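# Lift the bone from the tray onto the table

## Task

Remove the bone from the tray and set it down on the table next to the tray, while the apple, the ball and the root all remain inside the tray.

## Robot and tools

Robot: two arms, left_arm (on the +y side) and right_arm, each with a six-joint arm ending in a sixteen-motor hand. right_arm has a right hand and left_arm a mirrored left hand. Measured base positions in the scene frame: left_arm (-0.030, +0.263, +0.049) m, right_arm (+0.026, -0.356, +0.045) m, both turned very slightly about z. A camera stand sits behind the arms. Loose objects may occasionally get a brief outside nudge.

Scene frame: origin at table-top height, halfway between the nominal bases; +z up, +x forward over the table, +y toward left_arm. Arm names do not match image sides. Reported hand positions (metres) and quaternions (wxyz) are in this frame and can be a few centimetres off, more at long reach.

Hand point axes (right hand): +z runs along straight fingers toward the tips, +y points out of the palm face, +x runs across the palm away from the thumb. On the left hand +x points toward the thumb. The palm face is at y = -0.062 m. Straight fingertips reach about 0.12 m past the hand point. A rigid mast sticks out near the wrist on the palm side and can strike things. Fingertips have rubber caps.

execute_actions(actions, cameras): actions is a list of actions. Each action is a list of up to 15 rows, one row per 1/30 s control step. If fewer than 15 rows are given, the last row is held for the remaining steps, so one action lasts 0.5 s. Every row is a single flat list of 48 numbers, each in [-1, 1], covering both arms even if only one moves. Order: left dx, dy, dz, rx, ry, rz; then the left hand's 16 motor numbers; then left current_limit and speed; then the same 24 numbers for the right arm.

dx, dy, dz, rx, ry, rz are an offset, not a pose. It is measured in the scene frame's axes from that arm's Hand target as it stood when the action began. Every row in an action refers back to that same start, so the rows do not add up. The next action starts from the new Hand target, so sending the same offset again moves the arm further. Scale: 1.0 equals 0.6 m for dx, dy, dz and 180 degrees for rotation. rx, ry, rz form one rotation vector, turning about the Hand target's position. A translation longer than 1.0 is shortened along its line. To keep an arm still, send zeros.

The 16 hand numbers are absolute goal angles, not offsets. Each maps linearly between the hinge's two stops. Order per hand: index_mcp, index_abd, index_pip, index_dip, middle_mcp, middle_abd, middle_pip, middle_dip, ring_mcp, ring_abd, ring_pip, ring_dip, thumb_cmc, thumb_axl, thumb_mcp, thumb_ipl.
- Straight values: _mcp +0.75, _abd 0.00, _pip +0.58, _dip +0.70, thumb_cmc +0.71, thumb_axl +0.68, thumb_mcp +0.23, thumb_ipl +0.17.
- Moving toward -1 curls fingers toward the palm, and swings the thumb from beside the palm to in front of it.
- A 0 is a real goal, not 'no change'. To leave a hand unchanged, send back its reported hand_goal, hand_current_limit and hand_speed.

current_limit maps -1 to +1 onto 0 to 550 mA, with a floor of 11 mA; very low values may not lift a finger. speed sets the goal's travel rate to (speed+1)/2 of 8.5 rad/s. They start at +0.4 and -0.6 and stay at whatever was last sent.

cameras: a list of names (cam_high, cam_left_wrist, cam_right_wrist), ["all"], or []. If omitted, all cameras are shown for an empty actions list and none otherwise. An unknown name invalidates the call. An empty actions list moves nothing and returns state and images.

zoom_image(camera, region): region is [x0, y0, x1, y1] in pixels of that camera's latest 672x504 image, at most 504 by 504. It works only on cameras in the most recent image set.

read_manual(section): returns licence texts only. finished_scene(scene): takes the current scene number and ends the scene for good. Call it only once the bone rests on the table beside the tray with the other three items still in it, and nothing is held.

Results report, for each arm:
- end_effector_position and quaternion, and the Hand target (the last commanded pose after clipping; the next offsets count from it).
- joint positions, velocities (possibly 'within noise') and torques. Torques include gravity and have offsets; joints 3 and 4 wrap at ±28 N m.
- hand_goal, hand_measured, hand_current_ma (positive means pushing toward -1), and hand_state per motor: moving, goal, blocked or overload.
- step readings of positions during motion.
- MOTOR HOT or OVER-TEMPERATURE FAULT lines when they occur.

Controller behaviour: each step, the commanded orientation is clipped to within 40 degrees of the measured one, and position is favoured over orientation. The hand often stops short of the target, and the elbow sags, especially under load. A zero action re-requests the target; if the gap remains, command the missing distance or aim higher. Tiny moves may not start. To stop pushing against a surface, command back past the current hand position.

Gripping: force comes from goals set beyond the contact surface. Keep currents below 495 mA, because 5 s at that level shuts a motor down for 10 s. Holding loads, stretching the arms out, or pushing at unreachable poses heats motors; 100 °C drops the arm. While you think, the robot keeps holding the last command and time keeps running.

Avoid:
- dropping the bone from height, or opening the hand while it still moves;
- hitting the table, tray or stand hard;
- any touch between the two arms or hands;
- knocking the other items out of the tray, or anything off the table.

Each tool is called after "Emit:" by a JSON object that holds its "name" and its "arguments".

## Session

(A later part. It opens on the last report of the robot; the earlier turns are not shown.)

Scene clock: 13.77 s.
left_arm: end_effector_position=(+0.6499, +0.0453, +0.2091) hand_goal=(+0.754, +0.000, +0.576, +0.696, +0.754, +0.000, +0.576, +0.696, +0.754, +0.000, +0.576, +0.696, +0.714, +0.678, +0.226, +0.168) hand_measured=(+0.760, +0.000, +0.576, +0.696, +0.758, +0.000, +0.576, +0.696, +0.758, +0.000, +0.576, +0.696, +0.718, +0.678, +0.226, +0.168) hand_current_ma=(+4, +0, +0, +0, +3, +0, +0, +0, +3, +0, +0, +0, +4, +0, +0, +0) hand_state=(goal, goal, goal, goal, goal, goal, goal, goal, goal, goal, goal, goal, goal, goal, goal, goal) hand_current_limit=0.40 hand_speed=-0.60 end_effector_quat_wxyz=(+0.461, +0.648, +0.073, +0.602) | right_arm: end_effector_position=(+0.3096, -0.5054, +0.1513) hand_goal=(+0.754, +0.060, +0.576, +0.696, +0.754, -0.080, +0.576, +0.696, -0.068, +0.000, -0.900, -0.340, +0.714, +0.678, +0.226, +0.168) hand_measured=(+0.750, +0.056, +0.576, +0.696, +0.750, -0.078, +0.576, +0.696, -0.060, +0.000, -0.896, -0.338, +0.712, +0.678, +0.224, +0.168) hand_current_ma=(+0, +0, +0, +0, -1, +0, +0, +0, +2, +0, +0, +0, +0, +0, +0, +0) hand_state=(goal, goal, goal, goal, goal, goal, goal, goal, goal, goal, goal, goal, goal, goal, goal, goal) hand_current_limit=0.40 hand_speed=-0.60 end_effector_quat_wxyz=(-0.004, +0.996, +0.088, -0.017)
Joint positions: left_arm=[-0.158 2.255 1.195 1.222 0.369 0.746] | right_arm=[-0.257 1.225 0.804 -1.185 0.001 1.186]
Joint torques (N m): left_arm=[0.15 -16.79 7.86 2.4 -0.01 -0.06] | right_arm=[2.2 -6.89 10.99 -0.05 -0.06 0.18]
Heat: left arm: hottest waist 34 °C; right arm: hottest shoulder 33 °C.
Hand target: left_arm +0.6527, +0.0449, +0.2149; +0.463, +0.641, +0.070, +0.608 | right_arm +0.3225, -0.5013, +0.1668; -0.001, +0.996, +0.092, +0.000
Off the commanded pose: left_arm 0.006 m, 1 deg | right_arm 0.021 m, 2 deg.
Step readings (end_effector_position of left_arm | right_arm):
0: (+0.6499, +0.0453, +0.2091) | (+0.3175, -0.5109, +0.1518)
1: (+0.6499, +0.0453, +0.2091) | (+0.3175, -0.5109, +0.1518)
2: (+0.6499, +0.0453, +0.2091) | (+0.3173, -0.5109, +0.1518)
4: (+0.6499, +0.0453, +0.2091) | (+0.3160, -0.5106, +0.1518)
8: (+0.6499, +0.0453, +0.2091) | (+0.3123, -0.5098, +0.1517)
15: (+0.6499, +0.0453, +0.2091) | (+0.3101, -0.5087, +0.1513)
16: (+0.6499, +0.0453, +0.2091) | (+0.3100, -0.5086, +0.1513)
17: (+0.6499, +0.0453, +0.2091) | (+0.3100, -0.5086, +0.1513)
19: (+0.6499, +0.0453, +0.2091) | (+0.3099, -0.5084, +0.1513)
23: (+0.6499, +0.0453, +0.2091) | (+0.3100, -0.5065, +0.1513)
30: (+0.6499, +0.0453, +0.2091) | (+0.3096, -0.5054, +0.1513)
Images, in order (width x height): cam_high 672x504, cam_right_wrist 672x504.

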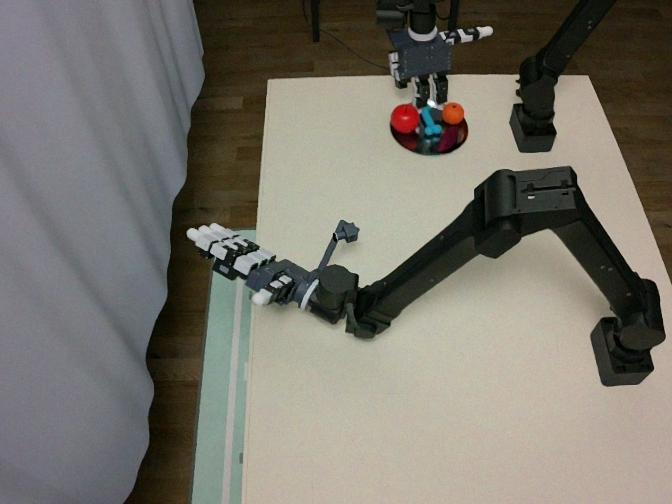

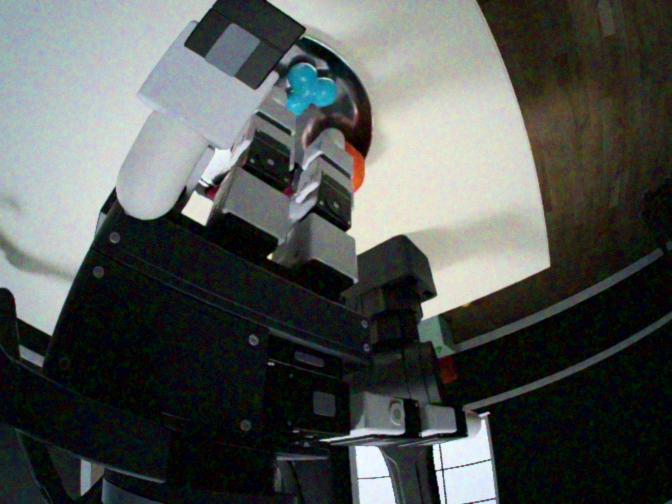

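Emit:
{"name": "execute_actions", "arguments": {"actions": [[[0,0,0,0,0,0,0.754,0,0.576,0.696,0.754,0,0.576,0.696,0.754,0,0.576,0.696,0.714,0.678,0.226,0.168,0.4,-0.6,-0.013,0,-0.038,0,0,0,0.754,0.06,0.576,0.696,0.754,-0.04,0.576,0.696,-0.068,0,-0.9,-0.34,0.714,0.678,0.226,0.168,0.4,-0.6]],[[0,0,0,0,0,0,0.754,0,0.576,0.696,0.754,0,0.576,0.696,0.754,0,0.576,0.696,0.714,0.678,0.226,0.168,0.4,-0.6,0,0,-0.015,0,0,0,0.754,0.06,0.576,0.696,0.754,-0.04,0.576,0.696,-0.068,0,-0.9,-0.34,0.714,0.678,0.226,0.168,0.4,-0.6]]], "cameras": ["cam_high", "cam_right_wrist"]}}

Emit:
{"name": "zoom_image", "arguments": {"camera": "cam_right_wrist", "region": [240, 40, 380, 170]}}

Emit:
{"name": "zoom_image", "arguments": {"camera": "cam_high", "region": [400, 80, 460, 140]}}

Scene clock: 17.23 s.
left_arm: end_effector_position=(+0.6499, +0.0453, +0.2091) hand_goal=(+0.754, +0.000, +0.576, +0.696, +0.754, +0.000, +0.576, +0.696, +0.754, +0.000, +0.576, +0.696, +0.714, +0.678, +0.226, +0.168) hand_measured=(+0.760, +0.000, +0.576, +0.696, +0.758, +0.000, +0.576, +0.696, +0.758, +0.000, +0.576, +0.696, +0.718, +0.678, +0.226, +0.168) hand_current_ma=(+4, +0, +0, +0, +3, +0, +0, +0, +3, +0, +0, +0, +4, +0, +0, +0) hand_state=(goal, goal, goal, goal, goal, goal, goal, goal, goal, goal, goal, goal, goal, goal, goal, goal) hand_current_limit=0.40 hand_speed=-0.60 end_effector_quat_wxyz=(+0.461, +0.648, +0.073, +0.602) | right_arm: end_effector_position=(+0.3105, -0.5055, +0.1397) hand_goal=(+0.754, +0.060, +0.576, +0.696, +0.754, -0.040, +0.576, +0.696, -0.068, +0.000, -0.900, -0.340, +0.714, +0.678, +0.226, +0.168) hand_measured=(+0.750, +0.056, +0.576, +0.696, +0.752, -0.034, +0.578, +0.696, -0.060, +0.000, -0.896, -0.338, +0.712, +0.678, +0.224, +0.168) hand_current_ma=(+0, +0, +0, +0, +0, +1, +0, +0, +2, +0, +0, +0, +0, +0, +0, +0) hand_state=(goal, goal, goal, goal, goal, goal, goal, goal, goal, goal, goal, goal, goal, goal, goal, goal) hand_current_limit=0.40 hand_speed=-0.60 end_effector_quat_wxyz=(-0.001, +0.996, +0.088, -0.004)
Joint positions: left_arm=[-0.158 2.255 1.195 1.222 0.369 0.746] | right_arm=[-0.257 1.225 0.77 -1.125 0.001 1.186]
Joint torques (N m): left_arm=[0.03 -17.14 7.65 2.33 -0.04 -0.04] | right_arm=[1.96 -5.36 7.57 1.51 -0.04 0.11]
Heat: left arm: hottest waist 34 °C; right arm: hottest shoulder 33 °C.
Hand target: left_arm +0.6527, +0.0449, +0.2149; +0.463, +0.641, +0.070, +0.608 | right_arm +0.3147, -0.5012, +0.1349; -0.001, +0.996, +0.091, +0.000
Off the commanded pose: left_arm 0.006 m, 1 deg | right_arm 0.008 m, 1 deg.
Step readings (end_effector_position of left_arm | right_arm):
0: (+0.6499, +0.0453, +0.2091) | (+0.3095, -0.5054, +0.1513)
1: (+0.6499, +0.0453, +0.2091) | (+0.3095, -0.5054, +0.1513)
2: (+0.6499, +0.0453, +0.2091) | (+0.3097, -0.5054, +0.1513)
4: (+0.6499, +0.0453, +0.2091) | (+0.3112, -0.5056, +0.1504)
8: (+0.6499, +0.0453, +0.2091) | (+0.3096, -0.5053, +0.1448)
15: (+0.6499, +0.0453, +0.2091) | (+0.3098, -0.5054, +0.1436)
16: (+0.6499, +0.0453, +0.2091) | (+0.3099, -0.5054, +0.1436)
17: (+0.6499, +0.0453, +0.2091) | (+0.3101, -0.5054, +0.1433)
19: (+0.6499, +0.0453, +0.2091) | (+0.3101, -0.5054, +0.1412)
23: (+0.6499, +0.0453, +0.2091) | (+0.3104, -0.5055, +0.1396)
30: (+0.6499, +0.0453, +0.2091) | (+0.3105, -0.5055, +0.1397)
Images, in order (width x height): cam_high 672x504, cam_right_wrist 672x504.

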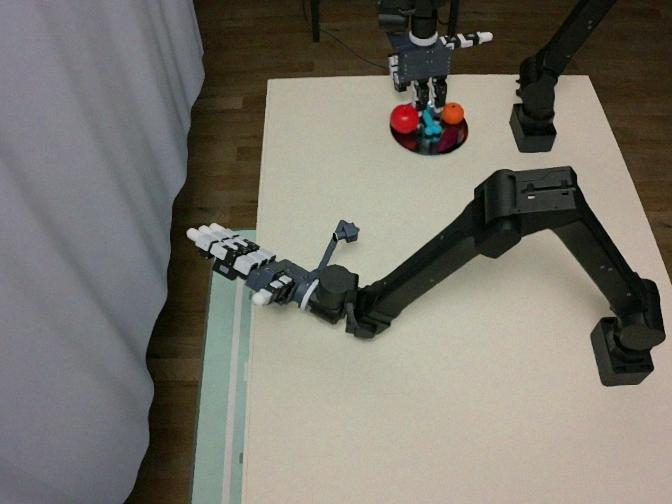

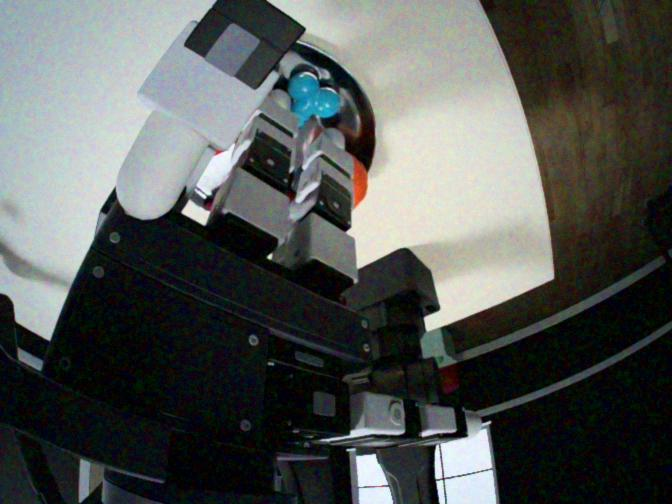

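Scaled by 3.600 from the camera's 672x504 image, which has a finer 960x720 frame.

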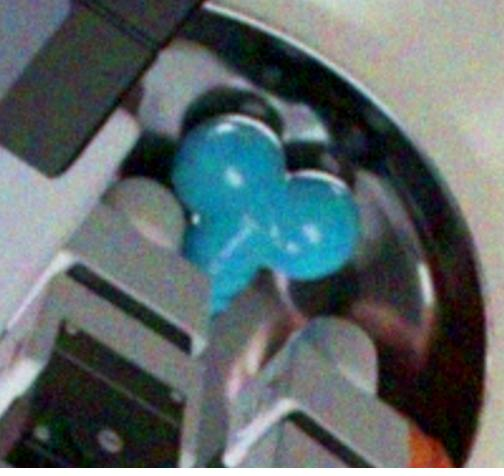

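Scaled by 8.400.

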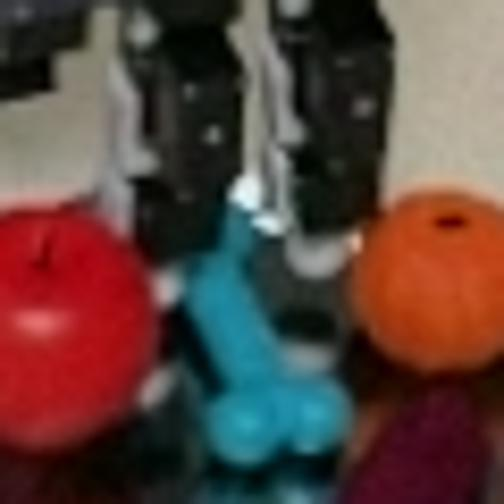

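Emit:
{"name": "execute_actions", "arguments": {"actions": [[[0,0,0,0,0,0,0.754,0,0.576,0.696,0.754,0,0.576,0.696,0.754,0,0.576,0.696,0.714,0.678,0.226,0.168,0.4,-0.6,0.003,0,-0.022,0,0,0,0.754,0.05,0.576,0.696,0.754,-0.05,0.576,0.696,-0.068,0,-0.9,-0.34,0.714,0.678,0.226,0.168,0.4,-0.6]]], "cameras": ["cam_high", "cam_right_wrist"]}}

Emit:
{"name": "zoom_image", "arguments": {"camera": "cam_right_wrist", "region": [240, 40, 380, 170]}}

Emit:
{"name": "zoom_image", "arguments": {"camera": "cam_high", "region": [400, 80, 460, 140]}}

Scene clock: 18.67 s.
left_arm: end_effector_position=(+0.6499, +0.0453, +0.2091) hand_goal=(+0.754, +0.000, +0.576, +0.696, +0.754, +0.000, +0.576, +0.696, +0.754, +0.000, +0.576, +0.696, +0.714, +0.678, +0.226, +0.168) hand_measured=(+0.760, +0.000, +0.576, +0.696, +0.758, +0.000, +0.576, +0.696, +0.758, +0.000, +0.576, +0.696, +0.718, +0.678, +0.226, +0.168) hand_current_ma=(+4, +0, +0, +0, +3, +0, +0, +0, +3, +0, +0, +0, +4, +0, +0, +0) hand_state=(goal, goal, goal, goal, goal, goal, goal, goal, goal, goal, goal, goal, goal, goal, goal, goal) hand_current_limit=0.40 hand_speed=-0.60 end_effector_quat_wxyz=(+0.461, +0.648, +0.073, +0.602) | right_arm: end_effector_position=(+0.3137, -0.5063, +0.1325) hand_goal=(+0.754, +0.050, +0.576, +0.696, +0.754, -0.050, +0.576, +0.696, -0.068, +0.000, -0.900, -0.340, +0.714, +0.678, +0.226, +0.168) hand_measured=(+0.750, +0.050, +0.574, +0.696, +0.760, -0.036, +0.584, +0.696, -0.060, +0.000, -0.896, -0.338, +0.712, +0.678, +0.224, +0.168) hand_current_ma=(-1, +0, +0, +0, +1, +4, +2, +0, +2, +0, +0, +0, +0, +0, +0, +0) hand_state=(goal, goal, goal, goal, goal, goal, goal, goal, goal, goal, goal, goal, goal, goal, goal, goal) hand_current_limit=0.40 hand_speed=-0.60 end_effector_quat_wxyz=(+0.002, +0.996, +0.088, +0.005)
Joint positions: left_arm=[-0.158 2.255 1.195 1.222 0.369 0.746] | right_arm=[-0.257 1.231 0.754 -1.083 0.002 1.186]
Joint torques (N m): left_arm=[0.73 -16.91 7.72 2.51 -0.02 -0.06] | right_arm=[2.08 -4.13 7.32 1.62 -0.06 0.13]
Heat: left arm: hottest waist 34 °C; right arm: hottest shoulder 33 °C.
Hand target: left_arm +0.6527, +0.0449, +0.2149; +0.463, +0.641, +0.070, +0.608 | right_arm +0.3166, -0.5013, +0.1217; -0.001, +0.996, +0.091, +0.000
Off the commanded pose: left_arm 0.006 m, 1 deg | right_arm 0.012 m, 1 deg.
Step readings (end_effector_position of left_arm | right_arm):
0: (+0.6499, +0.0453, +0.2091) | (+0.3105, -0.5055, +0.1397)
1: (+0.6499, +0.0453, +0.2091) | (+0.3106, -0.5055, +0.1395)
2: (+0.6499, +0.0453, +0.2091) | (+0.3107, -0.5056, +0.1389)
4: (+0.6499, +0.0453, +0.2091) | (+0.3109, -0.5059, +0.1379)
8: (+0.6499, +0.0453, +0.2091) | (+0.3138, -0.5064, +0.1365)
15: (+0.6499, +0.0453, +0.2091) | (+0.3137, -0.5063, +0.1325)
Images, in order (width x height): cam_high 672x504, cam_right_wrist 672x504.

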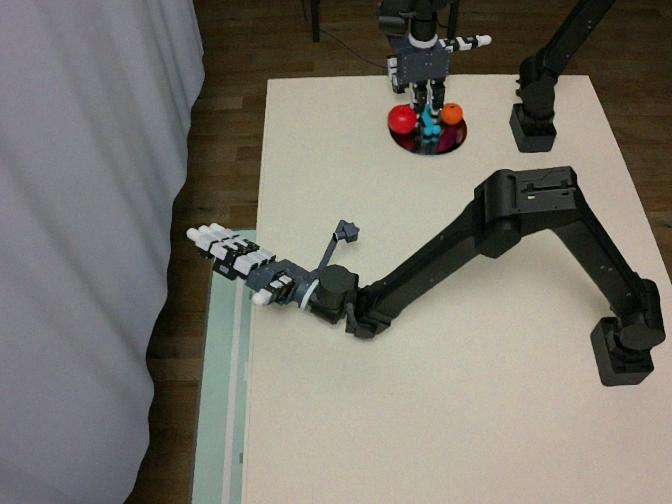

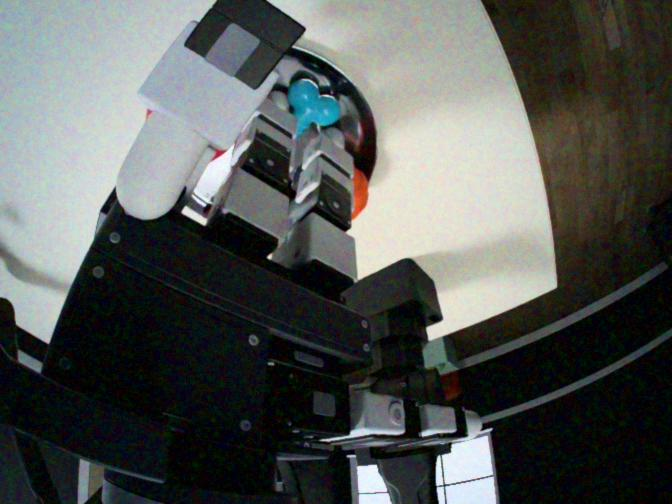

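Scaled by 3.600 from the camera's 672x504 image, which has a finer 960x720 frame.

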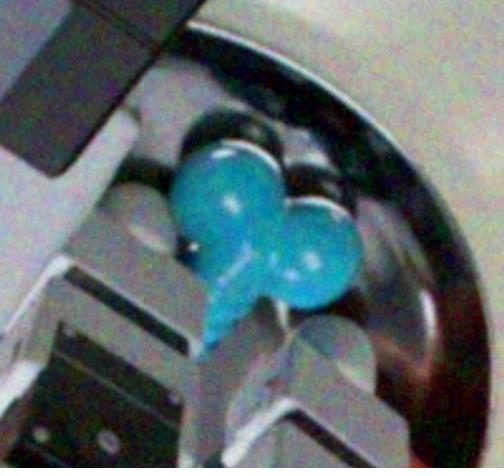

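Scaled by 8.400.

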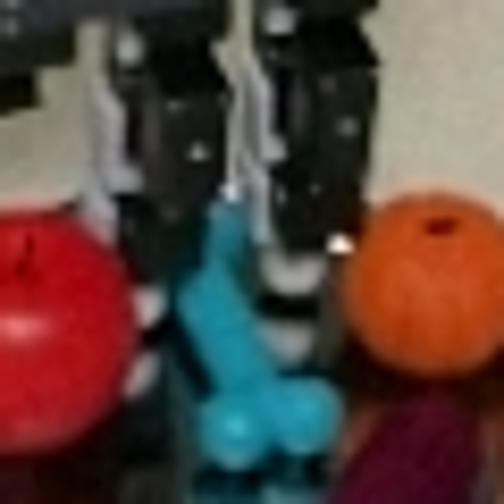

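Emit:
{"name": "execute_actions", "arguments": {"actions": [[[0,0,0,0,0,0,0.754,0,0.576,0.696,0.754,0,0.576,0.696,0.754,0,0.576,0.696,0.714,0.678,0.226,0.168,0.4,-0.6,0,0,-0.008,0,0,0,0.754,0.0,0.576,0.696,0.754,0.0,0.576,0.696,-0.068,0,-0.9,-0.34,0.714,0.678,0.226,0.168,0.4,-0.85]],[[0,0,0,0,0,0,0.754,0,0.576,0.696,0.754,0,0.576,0.696,0.754,0,0.576,0.696,0.714,0.678,0.226,0.168,0.4,-0.6,0,0,0,0,0,0,0.754,-0.3,0.576,0.696,0.754,0.3,0.576,0.696,-0.068,0,-0.9,-0.34,0.714,0.678,0.226,0.168,0.4,-0.85]],[[0,0,0,0,0,0,0.754,0,0.576,0.696,0.754,0,0.576,0.696,0.754,0,0.576,0.696,0.714,0.678,0.226,0.168,0.4,-0.6,0,0,0,0,0,0,0.754,-0.3,0.576,0.696,0.754,0.3,0.576,0.696,-0.068,0,-0.9,-0.34,0.714,0.678,0.226,0.168,0.4,-0.85]]], "cameras": ["cam_high", "cam_right_wrist"]}}

Emit:
{"name": "zoom_image", "arguments": {"camera": "cam_right_wrist", "region": [240, 40, 380, 170]}}

Emit:
{"name": "zoom_image", "arguments": {"camera": "cam_high", "region": [400, 80, 460, 140]}}

Scene clock: 20.63 s.
left_arm: end_effector_position=(+0.6499, +0.0453, +0.2091) hand_goal=(+0.754, +0.000, +0.576, +0.696, +0.754, +0.000, +0.576, +0.696, +0.754, +0.000, +0.576, +0.696, +0.714, +0.678, +0.226, +0.168) hand_measured=(+0.760, +0.000, +0.576, +0.696, +0.758, +0.000, +0.576, +0.696, +0.758, +0.000, +0.576, +0.696, +0.718, +0.678, +0.226, +0.168) hand_current_ma=(+4, +0, +0, +0, +3, +0, +0, +0, +3, +0, +0, +0, +4, +0, +0, +0) hand_state=(goal, goal, goal, goal, goal, goal, goal, goal, goal, goal, goal, goal, goal, goal, goal, goal) hand_current_limit=0.40 hand_speed=-0.60 end_effector_quat_wxyz=(+0.461, +0.648, +0.073, +0.602) | right_arm: end_effector_position=(+0.3156, -0.5069, +0.1327) hand_goal=(+0.754, -0.300, +0.576, +0.696, +0.754, +0.300, +0.576, +0.696, -0.068, +0.000, -0.900, -0.340, +0.714, +0.678, +0.226, +0.168) hand_measured=(+0.750, -0.034, +0.574, +0.696, +0.764, +0.000, +0.592, +0.696, -0.060, +0.000, -0.896, -0.338, +0.712, +0.678, +0.224, +0.168) hand_current_ma=(-1, +385, +0, +0, +3, -385, +5, +0, +2, +0, +0, +0, +0, +0, +0, +0) hand_state=(goal, blocked, goal, goal, goal, blocked, goal, goal, goal, goal, goal, goal, goal, goal, goal, goal) hand_current_limit=0.40 hand_speed=-0.85 end_effector_quat_wxyz=(+0.004, +0.996, +0.088, +0.009)
Joint positions: left_arm=[-0.158 2.255 1.195 1.222 0.369 0.746] | right_arm=[-0.257 1.231 0.754 -1.075 0.003 1.186]
Joint torques (N m): left_arm=[0.15 -16.73 7.76 2.41 -0.04 -0.05] | right_arm=[2.02 -3.66 6.71 1.92 -0.09 0.13]
Heat: left arm: hottest waist 34 °C; right arm: hottest shoulder 33 °C.
Hand target: left_arm +0.6527, +0.0449, +0.2149; +0.463, +0.641, +0.070, +0.608 | right_arm +0.3165, -0.5013, +0.1169; -0.001, +0.996, +0.091, +0.000
Off the commanded pose: left_arm 0.006 m, 1 deg | right_arm 0.017 m, 1 deg.
Step readings (end_effector_position of left_arm | right_arm):
0: (+0.6499, +0.0453, +0.2091) | (+0.3137, -0.5063, +0.1325)
1: (+0.6499, +0.0453, +0.2091) | (+0.3137, -0.5063, +0.1325)
2: (+0.6499, +0.0453, +0.2091) | (+0.3140, -0.5064, +0.1325)
4: (+0.6499, +0.0453, +0.2091) | (+0.3150, -0.5066, +0.1326)
8: (+0.6499, +0.0453, +0.2091) | (+0.3154, -0.5067, +0.1326)
15: (+0.6499, +0.0453, +0.2091) | (+0.3155, -0.5067, +0.1326)
16: (+0.6499, +0.0453, +0.2091) | (+0.3155, -0.5067, +0.1326)
17: (+0.6499, +0.0453, +0.2091) | (+0.3156, -0.5067, +0.1326)
19: (+0.6499, +0.0453, +0.2091) | (+0.3156, -0.5067, +0.1326)
23: (+0.6499, +0.0453, +0.2091) | (+0.3156, -0.5068, +0.1327)
30: (+0.6499, +0.0453, +0.2091) | (+0.3156, -0.5069, +0.1327)
31: (+0.6499, +0.0453, +0.2091) | (+0.3156, -0.5069, +0.1327)
32: (+0.6499, +0.0453, +0.2091) | (+0.3156, -0.5069, +0.1327)
34: (+0.6499, +0.0453, +0.2091) | (+0.3156, -0.5069, +0.1327)
38: (+0.6499, +0.0453, +0.2091) | (+0.3156, -0.5069, +0.1327)
45: (+0.6499, +0.0453, +0.2091) | (+0.3156, -0.5069, +0.1327)
Images, in order (width x height): cam_high 672x504, cam_right_wrist 672x504.

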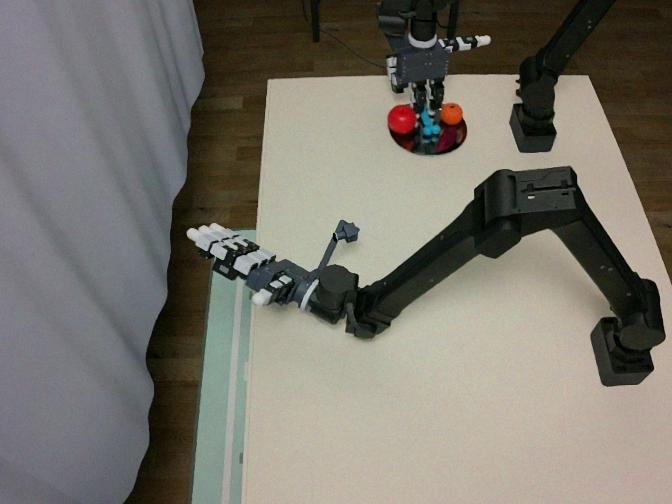

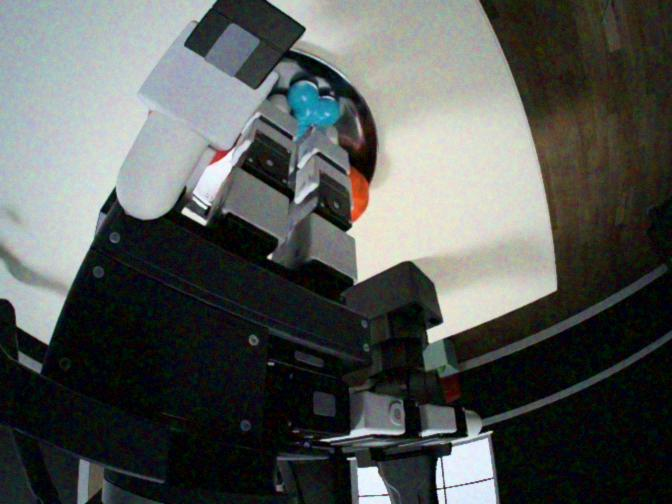

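Scaled by 3.600 from the camera's 672x504 image, which has a finer 960x720 frame.

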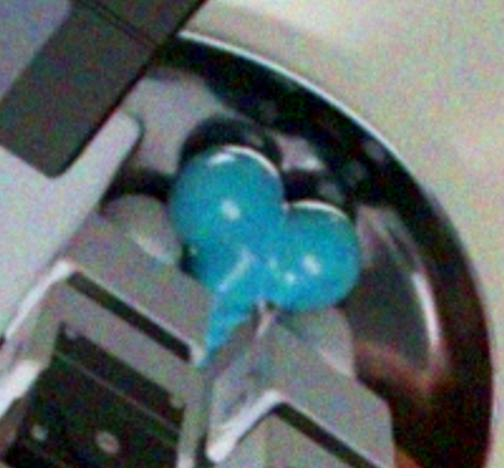

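Scaled by 8.400.

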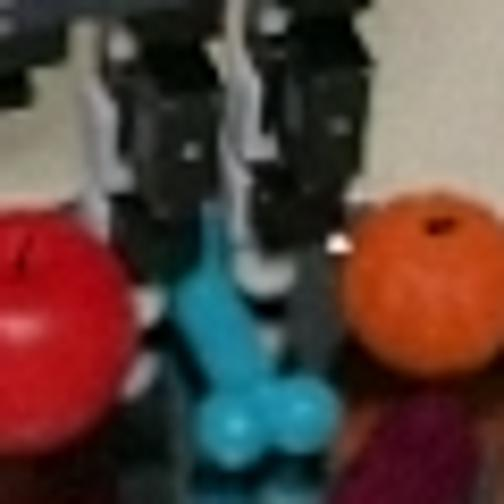

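Emit:
{"name": "execute_actions", "arguments": {"actions": [[[0,0,0,0,0,0,0.754,0,0.576,0.696,0.754,0,0.576,0.696,0.754,0,0.576,0.696,0.714,0.678,0.226,0.168,0.4,-0.6,0.01,0,0.05,0,0,0,0.754,-0.3,0.576,0.696,0.754,0.3,0.576,0.696,-0.068,0,-0.9,-0.34,0.714,0.678,0.226,0.168,0.4,-0.85]],[[0,0,0,0,0,0,0.754,0,0.576,0.696,0.754,0,0.576,0.696,0.754,0,0.576,0.696,0.714,0.678,0.226,0.168,0.4,-0.6,0.005,0,0.05,0,0,0,0.754,-0.3,0.576,0.696,0.754,0.3,0.576,0.696,-0.068,0,-0.9,-0.34,0.714,0.678,0.226,0.168,0.4,-0.85]]], "cameras": ["cam_high", "cam_right_wrist"]}}

Emit:
{"name": "zoom_image", "arguments": {"camera": "cam_right_wrist", "region": [240, 40, 380, 170]}}

Emit:
{"name": "zoom_image", "arguments": {"camera": "cam_high", "region": [400, 80, 460, 140]}}

Scene clock: 22.23 s.
left_arm: end_effector_position=(+0.6499, +0.0453, +0.2091) hand_goal=(+0.754, +0.000, +0.576, +0.696, +0.754, +0.000, +0.576, +0.696, +0.754, +0.000, +0.576, +0.696, +0.714, +0.678, +0.226, +0.168) hand_measured=(+0.760, +0.000, +0.576, +0.696, +0.758, +0.000, +0.576, +0.696, +0.758, +0.000, +0.576, +0.696, +0.718, +0.678, +0.226, +0.168) hand_current_ma=(+4, +0, +0, +0, +3, +0, +0, +0, +3, +0, +0, +0, +4, +0, +0, +0) hand_state=(goal, goal, goal, goal, goal, goal, goal, goal, goal, goal, goal, goal, goal, goal, goal, goal) hand_current_limit=0.40 hand_speed=-0.60 end_effector_quat_wxyz=(+0.461, +0.648, +0.073, +0.602) | right_arm: end_effector_position=(+0.3062, -0.5036, +0.1538) hand_goal=(+0.754, -0.300, +0.576, +0.696, +0.754, +0.300, +0.576, +0.696, -0.068, +0.000, -0.900, -0.340, +0.714, +0.678, +0.226, +0.168) hand_measured=(+0.748, -0.080, +0.574, +0.696, +0.754, +0.002, +0.578, +0.696, -0.060, +0.000, -0.896, -0.338, +0.712, +0.678, +0.224, +0.168) hand_current_ma=(-1, +385, +0, +0, +0, -385, +0, +0, +2, +0, +0, +0, +0, +0, +0, +0) hand_state=(goal, blocked, goal, goal, goal, blocked, goal, goal, goal, goal, goal, goal, goal, goal, goal, goal) hand_current_limit=0.40 hand_speed=-0.85 end_effector_quat_wxyz=(-0.008, +0.996, +0.088, -0.026)
Joint positions: left_arm=[-0.158 2.255 1.195 1.222 0.369 0.746] | right_arm=[-0.255 1.225 0.812 -1.213 0 1.188]
Joint torques (N m): left_arm=[0.26 -17.08 7.8 2.41 -0.05 -0.04] | right_arm=[2.14 -7.18 12.37 -0.13 -0.02 0.16]
Heat: left arm: hottest waist 34 °C; right arm: hottest shoulder 33 °C.
Hand target: left_arm +0.6527, +0.0449, +0.2149; +0.463, +0.641, +0.070, +0.608 | right_arm +0.3255, -0.5012, +0.1769; -0.001, +0.996, +0.091, +0.000
Off the commanded pose: left_arm 0.006 m, 1 deg | right_arm 0.030 m, 3 deg.
Step readings (end_effector_position of left_arm | right_arm):
0: (+0.6499, +0.0453, +0.2091) | (+0.3156, -0.5069, +0.1327)
1: (+0.6499, +0.0453, +0.2091) | (+0.3156, -0.5069, +0.1327)
2: (+0.6499, +0.0453, +0.2091) | (+0.3155, -0.5068, +0.1328)
4: (+0.6499, +0.0453, +0.2091) | (+0.3145, -0.5065, +0.1333)
8: (+0.6499, +0.0453, +0.2091) | (+0.3099, -0.5048, +0.1332)
15: (+0.6499, +0.0453, +0.2091) | (+0.3071, -0.5040, +0.1331)
16: (+0.6499, +0.0453, +0.2091) | (+0.3072, -0.5040, +0.1334)
17: (+0.6499, +0.0453, +0.2091) | (+0.3063, -0.5038, +0.1345)
19: (+0.6499, +0.0453, +0.2091) | (+0.3047, -0.5035, +0.1388)
23: (+0.6499, +0.0453, +0.2091) | (+0.3056, -0.5037, +0.1480)
30: (+0.6499, +0.0453, +0.2091) | (+0.3070, -0.5039, +0.1537)
Images, in order (width x height): cam_high 672x504, cam_right_wrist 672x504.

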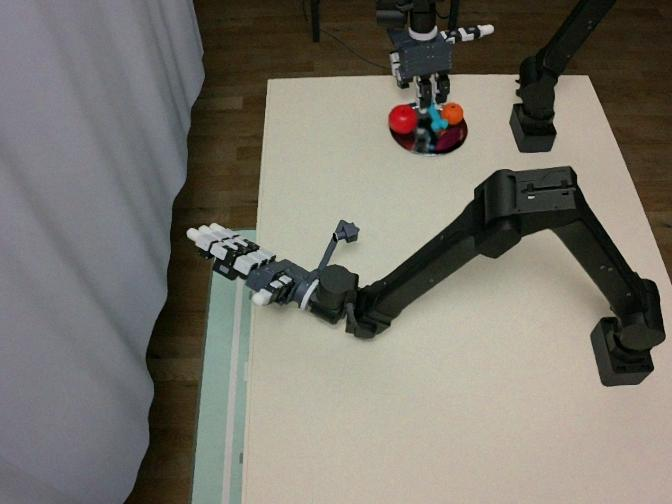

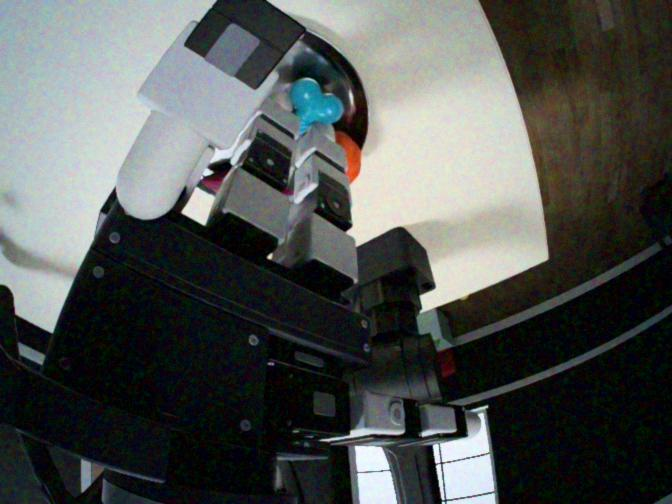

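Scaled by 3.600 from the camera's 672x504 image, which has a finer 960x720 frame.

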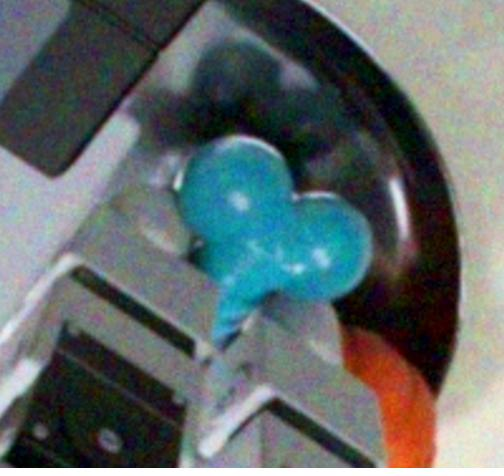

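Scaled by 8.400.

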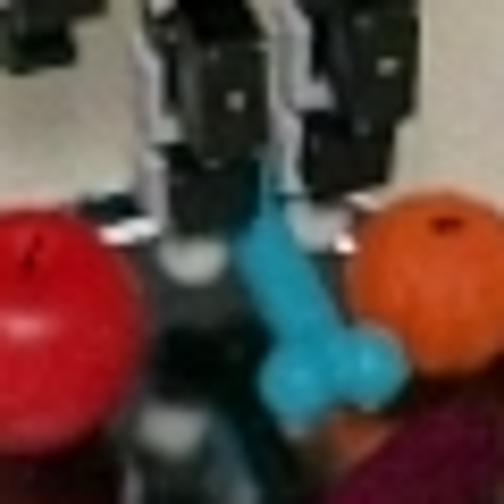

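Emit:
{"name": "execute_actions", "arguments": {"actions": [[[0,0,0,0,0,0,0.754,0,0.576,0.696,0.754,0,0.576,0.696,0.754,0,0.576,0.696,0.714,0.678,0.226,0.168,0.4,-0.6,0.0,0,0.05,0,0,0,0.754,-0.3,0.576,0.696,0.754,0.3,0.576,0.696,-0.068,0,-0.9,-0.34,0.714,0.678,0.226,0.168,0.4,-0.85]],[[0,0,0,0,0,0,0.754,0,0.576,0.696,0.754,0,0.576,0.696,0.754,0,0.576,0.696,0.714,0.678,0.226,0.168,0.4,-0.6,0,0,0.06,0,0,0,0.754,-0.3,0.576,0.696,0.754,0.3,0.576,0.696,-0.068,0,-0.9,-0.34,0.714,0.678,0.226,0.168,0.4,-0.85]],[[0,0,0,0,0,0,0.754,0,0.576,0.696,0.754,0,0.576,0.696,0.754,0,0.576,0.696,0.714,0.678,0.226,0.168,0.4,-0.6,0,0,0.05,0,0,0,0.754,-0.3,0.576,0.696,0.754,0.3,0.576,0.696,-0.068,0,-0.9,-0.34,0.714,0.678,0.226,0.168,0.4,-0.85]]], "cameras": ["cam_high", "cam_right_wrist"]}}

Emit:
{"name": "zoom_image", "arguments": {"camera": "cam_right_wrist", "region": [240, 40, 380, 170]}}

Emit:
{"name": "zoom_image", "arguments": {"camera": "cam_high", "region": [380, 60, 480, 160]}}

Scene clock: 24.30 s.
left_arm: end_effector_position=(+0.6499, +0.0453, +0.2091) hand_goal=(+0.754, +0.000, +0.576, +0.696, +0.754, +0.000, +0.576, +0.696, +0.754, +0.000, +0.576, +0.696, +0.714, +0.678, +0.226, +0.168) hand_measured=(+0.760, +0.000, +0.576, +0.696, +0.758, +0.000, +0.576, +0.696, +0.758, +0.000, +0.576, +0.696, +0.718, +0.678, +0.226, +0.168) hand_current_ma=(+4, +0, +0, +0, +3, +0, +0, +0, +3, +0, +0, +0, +4, +0, +0, +0) hand_state=(goal, goal, goal, goal, goal, goal, goal, goal, goal, goal, goal, goal, goal, goal, goal, goal) hand_current_limit=0.40 hand_speed=-0.60 end_effector_quat_wxyz=(+0.461, +0.648, +0.073, +0.602) | right_arm: end_effector_position=(+0.3115, -0.5047, +0.2485) hand_goal=(+0.754, -0.300, +0.576, +0.696, +0.754, +0.300, +0.576, +0.696, -0.068, +0.000, -0.900, -0.340, +0.714, +0.678, +0.226, +0.168) hand_measured=(+0.748, -0.080, +0.574, +0.696, +0.754, +0.002, +0.578, +0.696, -0.060, +0.000, -0.896, -0.338, +0.712, +0.678, +0.222, +0.168) hand_current_ma=(-1, +385, +0, +0, +0, -385, +0, +0, +2, +0, +0, +0, +0, +0, +0, +0) hand_state=(goal, blocked, goal, goal, goal, blocked, goal, goal, goal, goal, goal, goal, goal, goal, goal, goal) hand_current_limit=0.40 hand_speed=-0.85 end_effector_quat_wxyz=(-0.008, +0.996, +0.088, -0.025)
Joint positions: left_arm=[-0.158 2.255 1.195 1.222 0.369 0.746] | right_arm=[-0.255 1.163 1.022 -1.483 0 1.189]
Joint torques (N m): left_arm=[0.21 -16.44 7.87 2.39 -0.02 0] | right_arm=[2.2 -6.71 13.34 -0.14 -0.02 0.15]
Heat: left arm: hottest waist 34 °C; right arm: hottest shoulder 33 °C.
Hand target: left_arm +0.6527, +0.0449, +0.2149; +0.463, +0.641, +0.070, +0.608 | right_arm +0.3256, -0.5012, +0.2729; -0.001, +0.996, +0.091, +0.000
Off the commanded pose: left_arm 0.006 m, 1 deg | right_arm 0.028 m, 3 deg.
Step readings (end_effector_position of left_arm | right_arm):
0: (+0.6499, +0.0453, +0.2091) | (+0.3062, -0.5036, +0.1538)
1: (+0.6499, +0.0453, +0.2091) | (+0.3059, -0.5035, +0.1539)
2: (+0.6499, +0.0453, +0.2091) | (+0.3052, -0.5034, +0.1548)
4: (+0.6499, +0.0453, +0.2091) | (+0.3035, -0.5030, +0.1599)
8: (+0.6499, +0.0453, +0.2091) | (+0.3058, -0.5035, +0.1751)
15: (+0.6499, +0.0453, +0.2091) | (+0.3094, -0.5043, +0.1853)
16: (+0.6499, +0.0453, +0.2091) | (+0.3089, -0.5041, +0.1854)
17: (+0.6499, +0.0453, +0.2091) | (+0.3076, -0.5039, +0.1864)
19: (+0.6499, +0.0453, +0.2091) | (+0.3050, -0.5033, +0.1920)
23: (+0.6499, +0.0453, +0.2091) | (+0.3075, -0.5039, +0.2083)
30: (+0.6499, +0.0453, +0.2091) | (+0.3111, -0.5046, +0.2203)
31: (+0.6499, +0.0453, +0.2091) | (+0.3107, -0.5045, +0.2205)
32: (+0.6499, +0.0453, +0.2091) | (+0.3096, -0.5043, +0.2213)
34: (+0.6499, +0.0453, +0.2091) | (+0.3071, -0.5038, +0.2261)
38: (+0.6499, +0.0453, +0.2091) | (+0.3097, -0.5043, +0.2397)
45: (+0.6499, +0.0453, +0.2091) | (+0.3121, -0.5048, +0.2485)
Images, in order (width x height): cam_high 672x504, cam_right_wrist 672x504.

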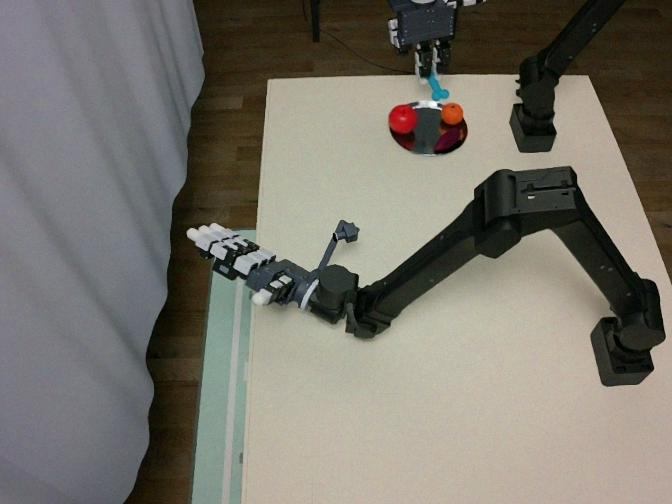

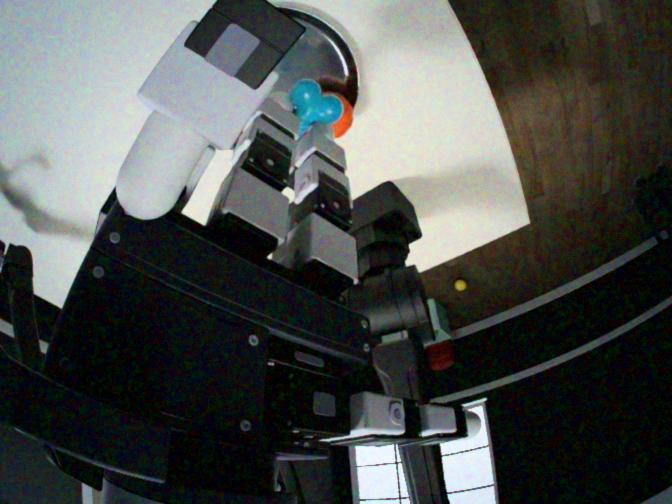

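Scaled by 3.600 from the camera's 672x504 image, which has a finer 960x720 frame.

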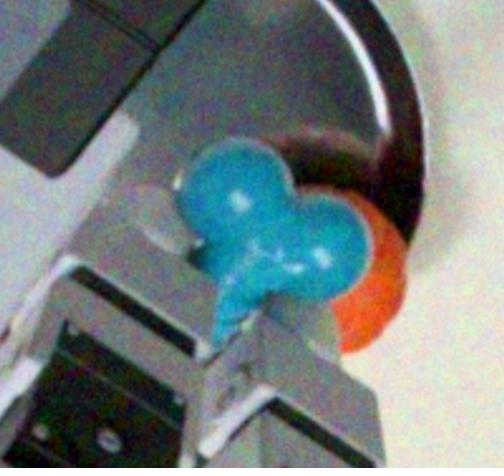

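Scaled by 5.040.

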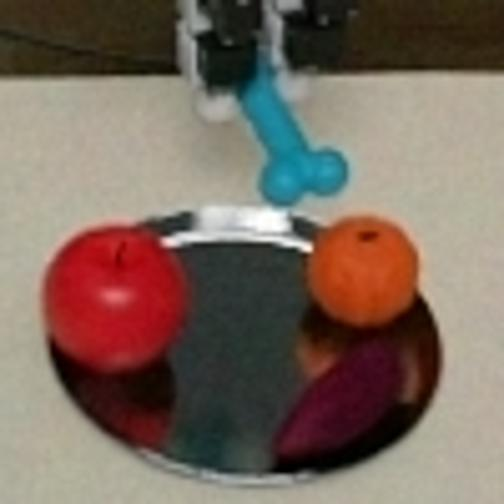

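Emit:
{"name": "execute_actions", "arguments": {"actions": [[[0,0,0,0,0,0,0.754,0,0.576,0.696,0.754,0,0.576,0.696,0.754,0,0.576,0.696,0.714,0.678,0.226,0.168,0.4,-0.6,0.07,0,0,0,0,0,0.754,-0.3,0.576,0.696,0.754,0.3,0.576,0.696,-0.068,0,-0.9,-0.34,0.714,0.678,0.226,0.168,0.4,-0.85]],[[0,0,0,0,0,0,0.754,0,0.576,0.696,0.754,0,0.576,0.696,0.754,0,0.576,0.696,0.714,0.678,0.226,0.168,0.4,-0.6,0.1,0,0,0,0,0,0.754,-0.3,0.576,0.696,0.754,0.3,0.576,0.696,-0.068,0,-0.9,-0.34,0.714,0.678,0.226,0.168,0.4,-0.85]],[[0,0,0,0,0,0,0.754,0,0.576,0.696,0.754,0,0.576,0.696,0.754,0,0.576,0.696,0.714,0.678,0.226,0.168,0.4,-0.6,0.1,0,-0.01,0,0,0,0.754,-0.3,0.576,0.696,0.754,0.3,0.576,0.696,-0.068,0,-0.9,-0.34,0.714,0.678,0.226,0.168,0.4,-0.85]],[[0,0,0,0,0,0,0.754,0,0.576,0.696,0.754,0,0.576,0.696,0.754,0,0.576,0.696,0.714,0.678,0.226,0.168,0.4,-0.6,0.01,0,-0.08,0,0,0,0.754,-0.3,0.576,0.696,0.754,0.3,0.576,0.696,-0.068,0,-0.9,-0.34,0.714,0.678,0.226,0.168,0.4,-0.85]]], "cameras": ["cam_high", "cam_right_wrist"]}}

Emit:
{"name": "zoom_image", "arguments": {"camera": "cam_high", "region": [340, 60, 480, 160]}}

Scene clock: 26.97 s.
left_arm: end_effector_position=(+0.6499, +0.0453, +0.2091) hand_goal=(+0.754, +0.000, +0.576, +0.696, +0.754, +0.000, +0.576, +0.696, +0.754, +0.000, +0.576, +0.696, +0.714, +0.678, +0.226, +0.168) hand_measured=(+0.760, +0.000, +0.576, +0.696, +0.758, +0.000, +0.576, +0.696, +0.758, +0.000, +0.576, +0.696, +0.718, +0.678, +0.226, +0.168) hand_current_ma=(+4, +0, +0, +0, +3, +0, +0, +0, +3, +0, +0, +0, +4, +0, +0, +0) hand_state=(goal, goal, goal, goal, goal, goal, goal, goal, goal, goal, goal, goal, goal, goal, goal, goal) hand_current_limit=0.40 hand_speed=-0.60 end_effector_quat_wxyz=(+0.461, +0.648, +0.073, +0.602) | right_arm: end_effector_position=(+0.4855, -0.5074, +0.2154) hand_goal=(+0.754, -0.300, +0.576, +0.696, +0.754, +0.300, +0.576, +0.696, -0.068, +0.000, -0.900, -0.340, +0.714, +0.678, +0.226, +0.168) hand_measured=(+0.748, -0.080, +0.572, +0.696, +0.754, +0.002, +0.578, +0.696, -0.060, +0.000, -0.896, -0.338, +0.712, +0.678, +0.222, +0.168) hand_current_ma=(-1, +385, +0, +0, +0, -385, +0, +0, +2, +0, +0, +0, +0, +0, +0, +0) hand_state=(goal, blocked, goal, goal, goal, blocked, goal, goal, goal, goal, goal, goal, goal, goal, goal, goal) hand_current_limit=0.40 hand_speed=-0.85 end_effector_quat_wxyz=(-0.003, +0.996, +0.090, -0.010)
Joint positions: left_arm=[-0.158 2.255 1.195 1.222 0.369 0.746] | right_arm=[-0.186 1.61 1.377 -1.359 -0.002 1.255]
Joint torques (N m): left_arm=[0.15 -16.73 7.69 2.44 -0.03 -0.06] | right_arm=[1.96 -11.99 9.68 0.98 0.07 0.16]
Heat: left arm: hottest waist 34 °C; right arm: hottest shoulder 33 °C.
Hand target: left_arm +0.6527, +0.0449, +0.2149; +0.463, +0.641, +0.070, +0.608 | right_arm +0.4935, -0.5013, +0.2188; -0.001, +0.996, +0.091, +0.000
Off the commanded pose: left_arm 0.006 m, 1 deg | right_arm 0.011 m, 1 deg.
Step readings (end_effector_position of left_arm | right_arm):
0: (+0.6499, +0.0453, +0.2091) | (+0.3115, -0.5047, +0.2485)
1: (+0.6499, +0.0453, +0.2091) | (+0.3116, -0.5046, +0.2487)
2: (+0.6499, +0.0453, +0.2091) | (+0.3128, -0.5043, +0.2494)
4: (+0.6499, +0.0453, +0.2091) | (+0.3203, -0.5039, +0.2522)
8: (+0.6499, +0.0453, +0.2091) | (+0.3413, -0.5032, +0.2563)
15: (+0.6499, +0.0453, +0.2091) | (+0.3475, -0.5027, +0.2529)
16: (+0.6499, +0.0453, +0.2091) | (+0.3479, -0.5028, +0.2533)
17: (+0.6499, +0.0453, +0.2091) | (+0.3500, -0.5027, +0.2539)
19: (+0.6499, +0.0453, +0.2091) | (+0.3629, -0.5033, +0.2566)
23: (+0.6499, +0.0453, +0.2091) | (+0.3974, -0.5036, +0.2576)
30: (+0.6499, +0.0453, +0.2091) | (+0.4074, -0.5032, +0.2501)
31: (+0.6499, +0.0453, +0.2091) | (+0.4081, -0.5033, +0.2508)
32: (+0.6499, +0.0453, +0.2091) | (+0.4104, -0.5033, +0.2517)
34: (+0.6499, +0.0453, +0.2091) | (+0.4245, -0.5044, +0.2550)
38: (+0.6499, +0.0453, +0.2091) | (+0.4581, -0.5055, +0.2552)
45: (+0.6499, +0.0453, +0.2091) | (+0.4676, -0.5049, +0.2431)
46: (+0.6499, +0.0453, +0.2091) | (+0.4677, -0.5049, +0.2431)
47: (+0.6499, +0.0453, +0.2091) | (+0.4690, -0.5051, +0.2430)
49: (+0.6499, +0.0453, +0.2091) | (+0.4758, -0.5061, +0.2419)
53: (+0.6499, +0.0453, +0.2091) | (+0.4862, -0.5075, +0.2325)
60: (+0.6499, +0.0453, +0.2091) | (+0.4849, -0.5073, +0.2158)
Images, in order (width x height): cam_high 672x504, cam_right_wrist 672x504.

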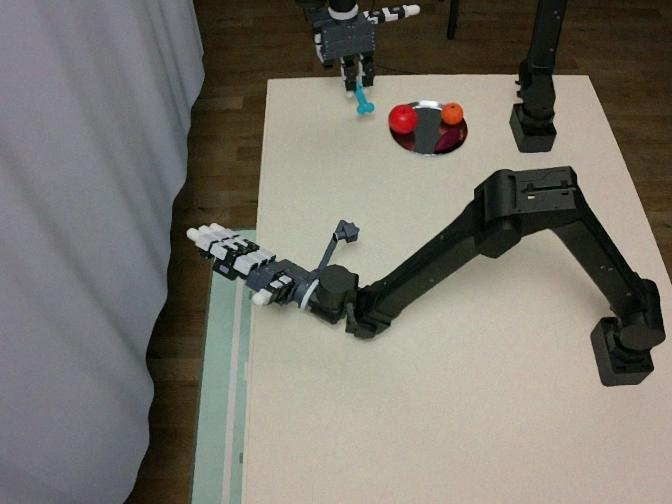

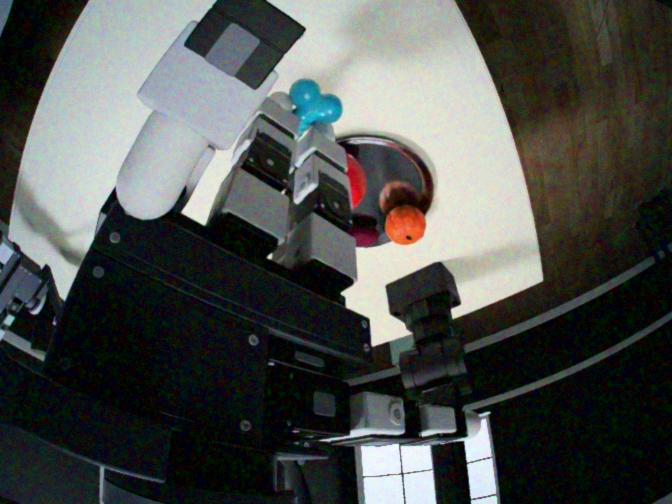

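Scaled by 3.600.

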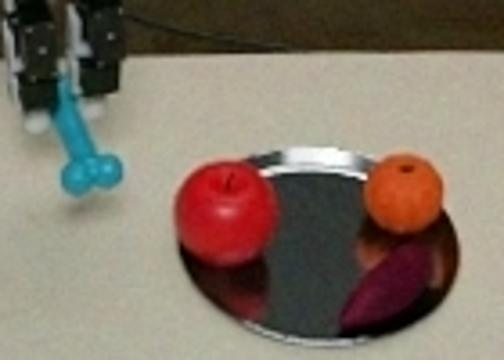

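Emit:
{"name": "execute_actions", "arguments": {"actions": [[[0,0,0,0,0,0,0.754,0,0.576,0.696,0.754,0,0.576,0.696,0.754,0,0.576,0.696,0.714,0.678,0.226,0.168,0.4,-0.6,0,0,-0.07,0,0,0,0.754,-0.3,0.576,0.696,0.754,0.3,0.576,0.696,-0.068,0,-0.9,-0.34,0.714,0.678,0.226,0.168,0.4,-0.85]],[[0,0,0,0,0,0,0.754,0,0.576,0.696,0.754,0,0.576,0.696,0.754,0,0.576,0.696,0.714,0.678,0.226,0.168,0.4,-0.6,0,0,-0.055,0,0,0,0.754,-0.3,0.576,0.696,0.754,0.3,0.576,0.696,-0.068,0,-0.9,-0.34,0.714,0.678,0.226,0.168,0.4,-0.85]]], "cameras": ["cam_high", "cam_right_wrist"]}}

Emit:
{"name": "zoom_image", "arguments": {"camera": "cam_high", "region": [320, 80, 400, 150]}}

Emit:
{"name": "zoom_image", "arguments": {"camera": "cam_right_wrist", "region": [240, 40, 380, 170]}}

Scene clock: 28.40 s.
left_arm: end_effector_position=(+0.6499, +0.0453, +0.2091) hand_goal=(+0.754, +0.000, +0.576, +0.696, +0.754, +0.000, +0.576, +0.696, +0.754, +0.000, +0.576, +0.696, +0.714, +0.678, +0.226, +0.168) hand_measured=(+0.760, +0.000, +0.576, +0.696, +0.758, +0.000, +0.576, +0.696, +0.758, +0.000, +0.576, +0.696, +0.718, +0.678, +0.226, +0.168) hand_current_ma=(+4, +0, +0, +0, +3, +0, +0, +0, +3, +0, +0, +0, +4, +0, +0, +0) hand_state=(goal, goal, goal, goal, goal, goal, goal, goal, goal, goal, goal, goal, goal, goal, goal, goal) hand_current_limit=0.40 hand_speed=-0.60 end_effector_quat_wxyz=(+0.461, +0.648, +0.073, +0.602) | right_arm: end_effector_position=(+0.4853, -0.5074, +0.1414) hand_goal=(+0.754, -0.300, +0.576, +0.696, +0.754, +0.300, +0.576, +0.696, -0.068, +0.000, -0.900, -0.340, +0.714, +0.678, +0.226, +0.168) hand_measured=(+0.748, -0.080, +0.572, +0.696, +0.754, +0.002, +0.578, +0.696, -0.060, +0.000, -0.896, -0.338, +0.712, +0.678, +0.222, +0.168) hand_current_ma=(-1, +385, +0, +0, +0, -385, +0, +0, +2, +0, +0, +0, +0, +0, +0, +0) hand_state=(goal, blocked, goal, goal, goal, blocked, goal, goal, goal, goal, goal, goal, goal, goal, goal, goal) hand_current_limit=0.40 hand_speed=-0.85 end_effector_quat_wxyz=(-0.003, +0.996, +0.089, -0.009)
Joint positions: left_arm=[-0.158 2.255 1.195 1.222 0.369 0.746] | right_arm=[-0.186 1.67 1.249 -1.169 -0.002 1.255]
Joint torques (N m): left_arm=[0.26 -16.79 7.72 2.32 -0.01 -0.05] | right_arm=[1.96 -12.28 9.02 0.98 0.07 0.15]
Heat: left arm: hottest waist 34 °C; right arm: hottest shoulder 33 °C.
Hand target: left_arm +0.6527, +0.0449, +0.2149; +0.463, +0.641, +0.070, +0.608 | right_arm +0.4935, -0.5013, +0.1439; -0.001, +0.996, +0.091, +0.000
Off the commanded pose: left_arm 0.006 m, 1 deg | right_arm 0.011 m, 1 deg.
Step readings (end_effector_position of left_arm | right_arm):
0: (+0.6499, +0.0453, +0.2091) | (+0.4855, -0.5074, +0.2154)
1: (+0.6499, +0.0453, +0.2091) | (+0.4855, -0.5074, +0.2151)
2: (+0.6499, +0.0453, +0.2091) | (+0.4867, -0.5076, +0.2135)
4: (+0.6499, +0.0453, +0.2091) | (+0.4885, -0.5078, +0.2064)
8: (+0.6499, +0.0453, +0.2091) | (+0.4849, -0.5073, +0.1858)
15: (+0.6499, +0.0453, +0.2091) | (+0.4842, -0.5072, +0.1722)
16: (+0.6499, +0.0453, +0.2091) | (+0.4847, -0.5073, +0.1722)
17: (+0.6499, +0.0453, +0.2091) | (+0.4859, -0.5075, +0.1713)
19: (+0.6499, +0.0453, +0.2091) | (+0.4880, -0.5078, +0.1669)
23: (+0.6499, +0.0453, +0.2091) | (+0.4866, -0.5076, +0.1529)
30: (+0.6499, +0.0453, +0.2091) | (+0.4848, -0.5073, +0.1414)
Images, in order (width x height): cam_high 672x504, cam_right_wrist 672x504.

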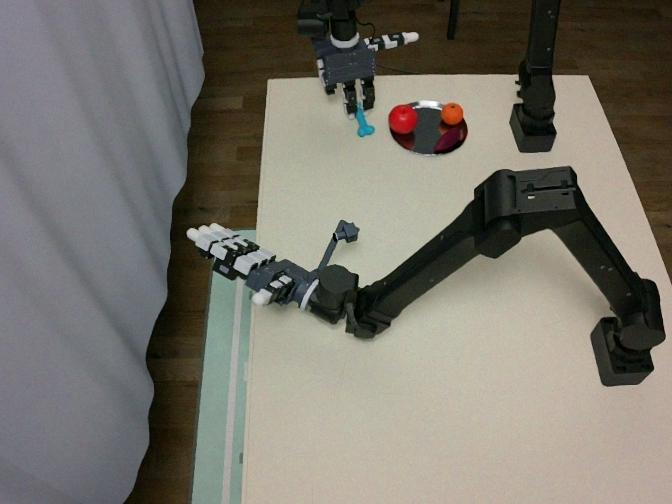

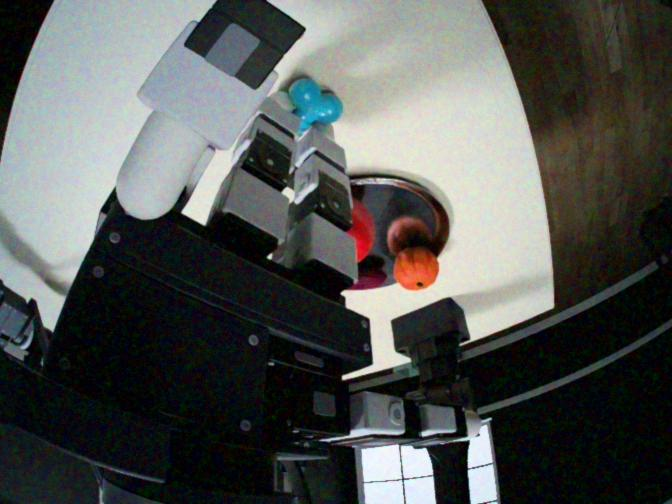

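Scaled by 6.300.

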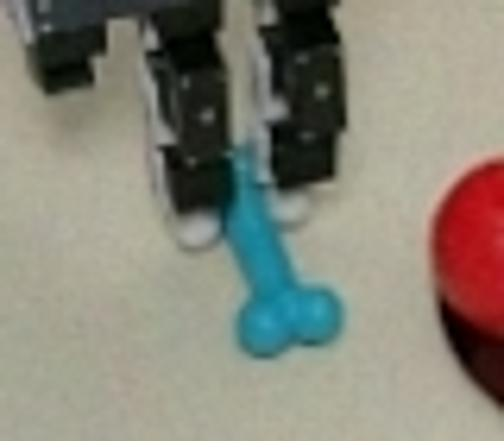

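Scaled by 3.600 from the camera's 672x504 image, which has a finer 960x720 frame.

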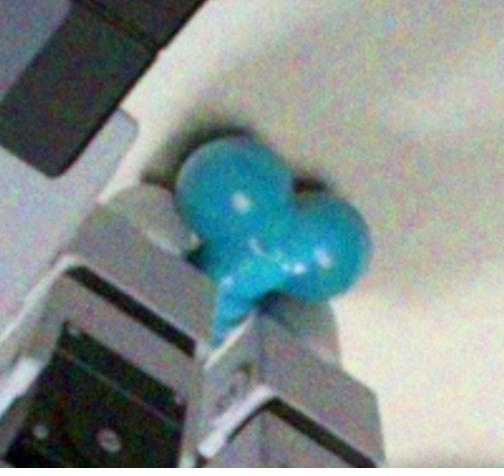

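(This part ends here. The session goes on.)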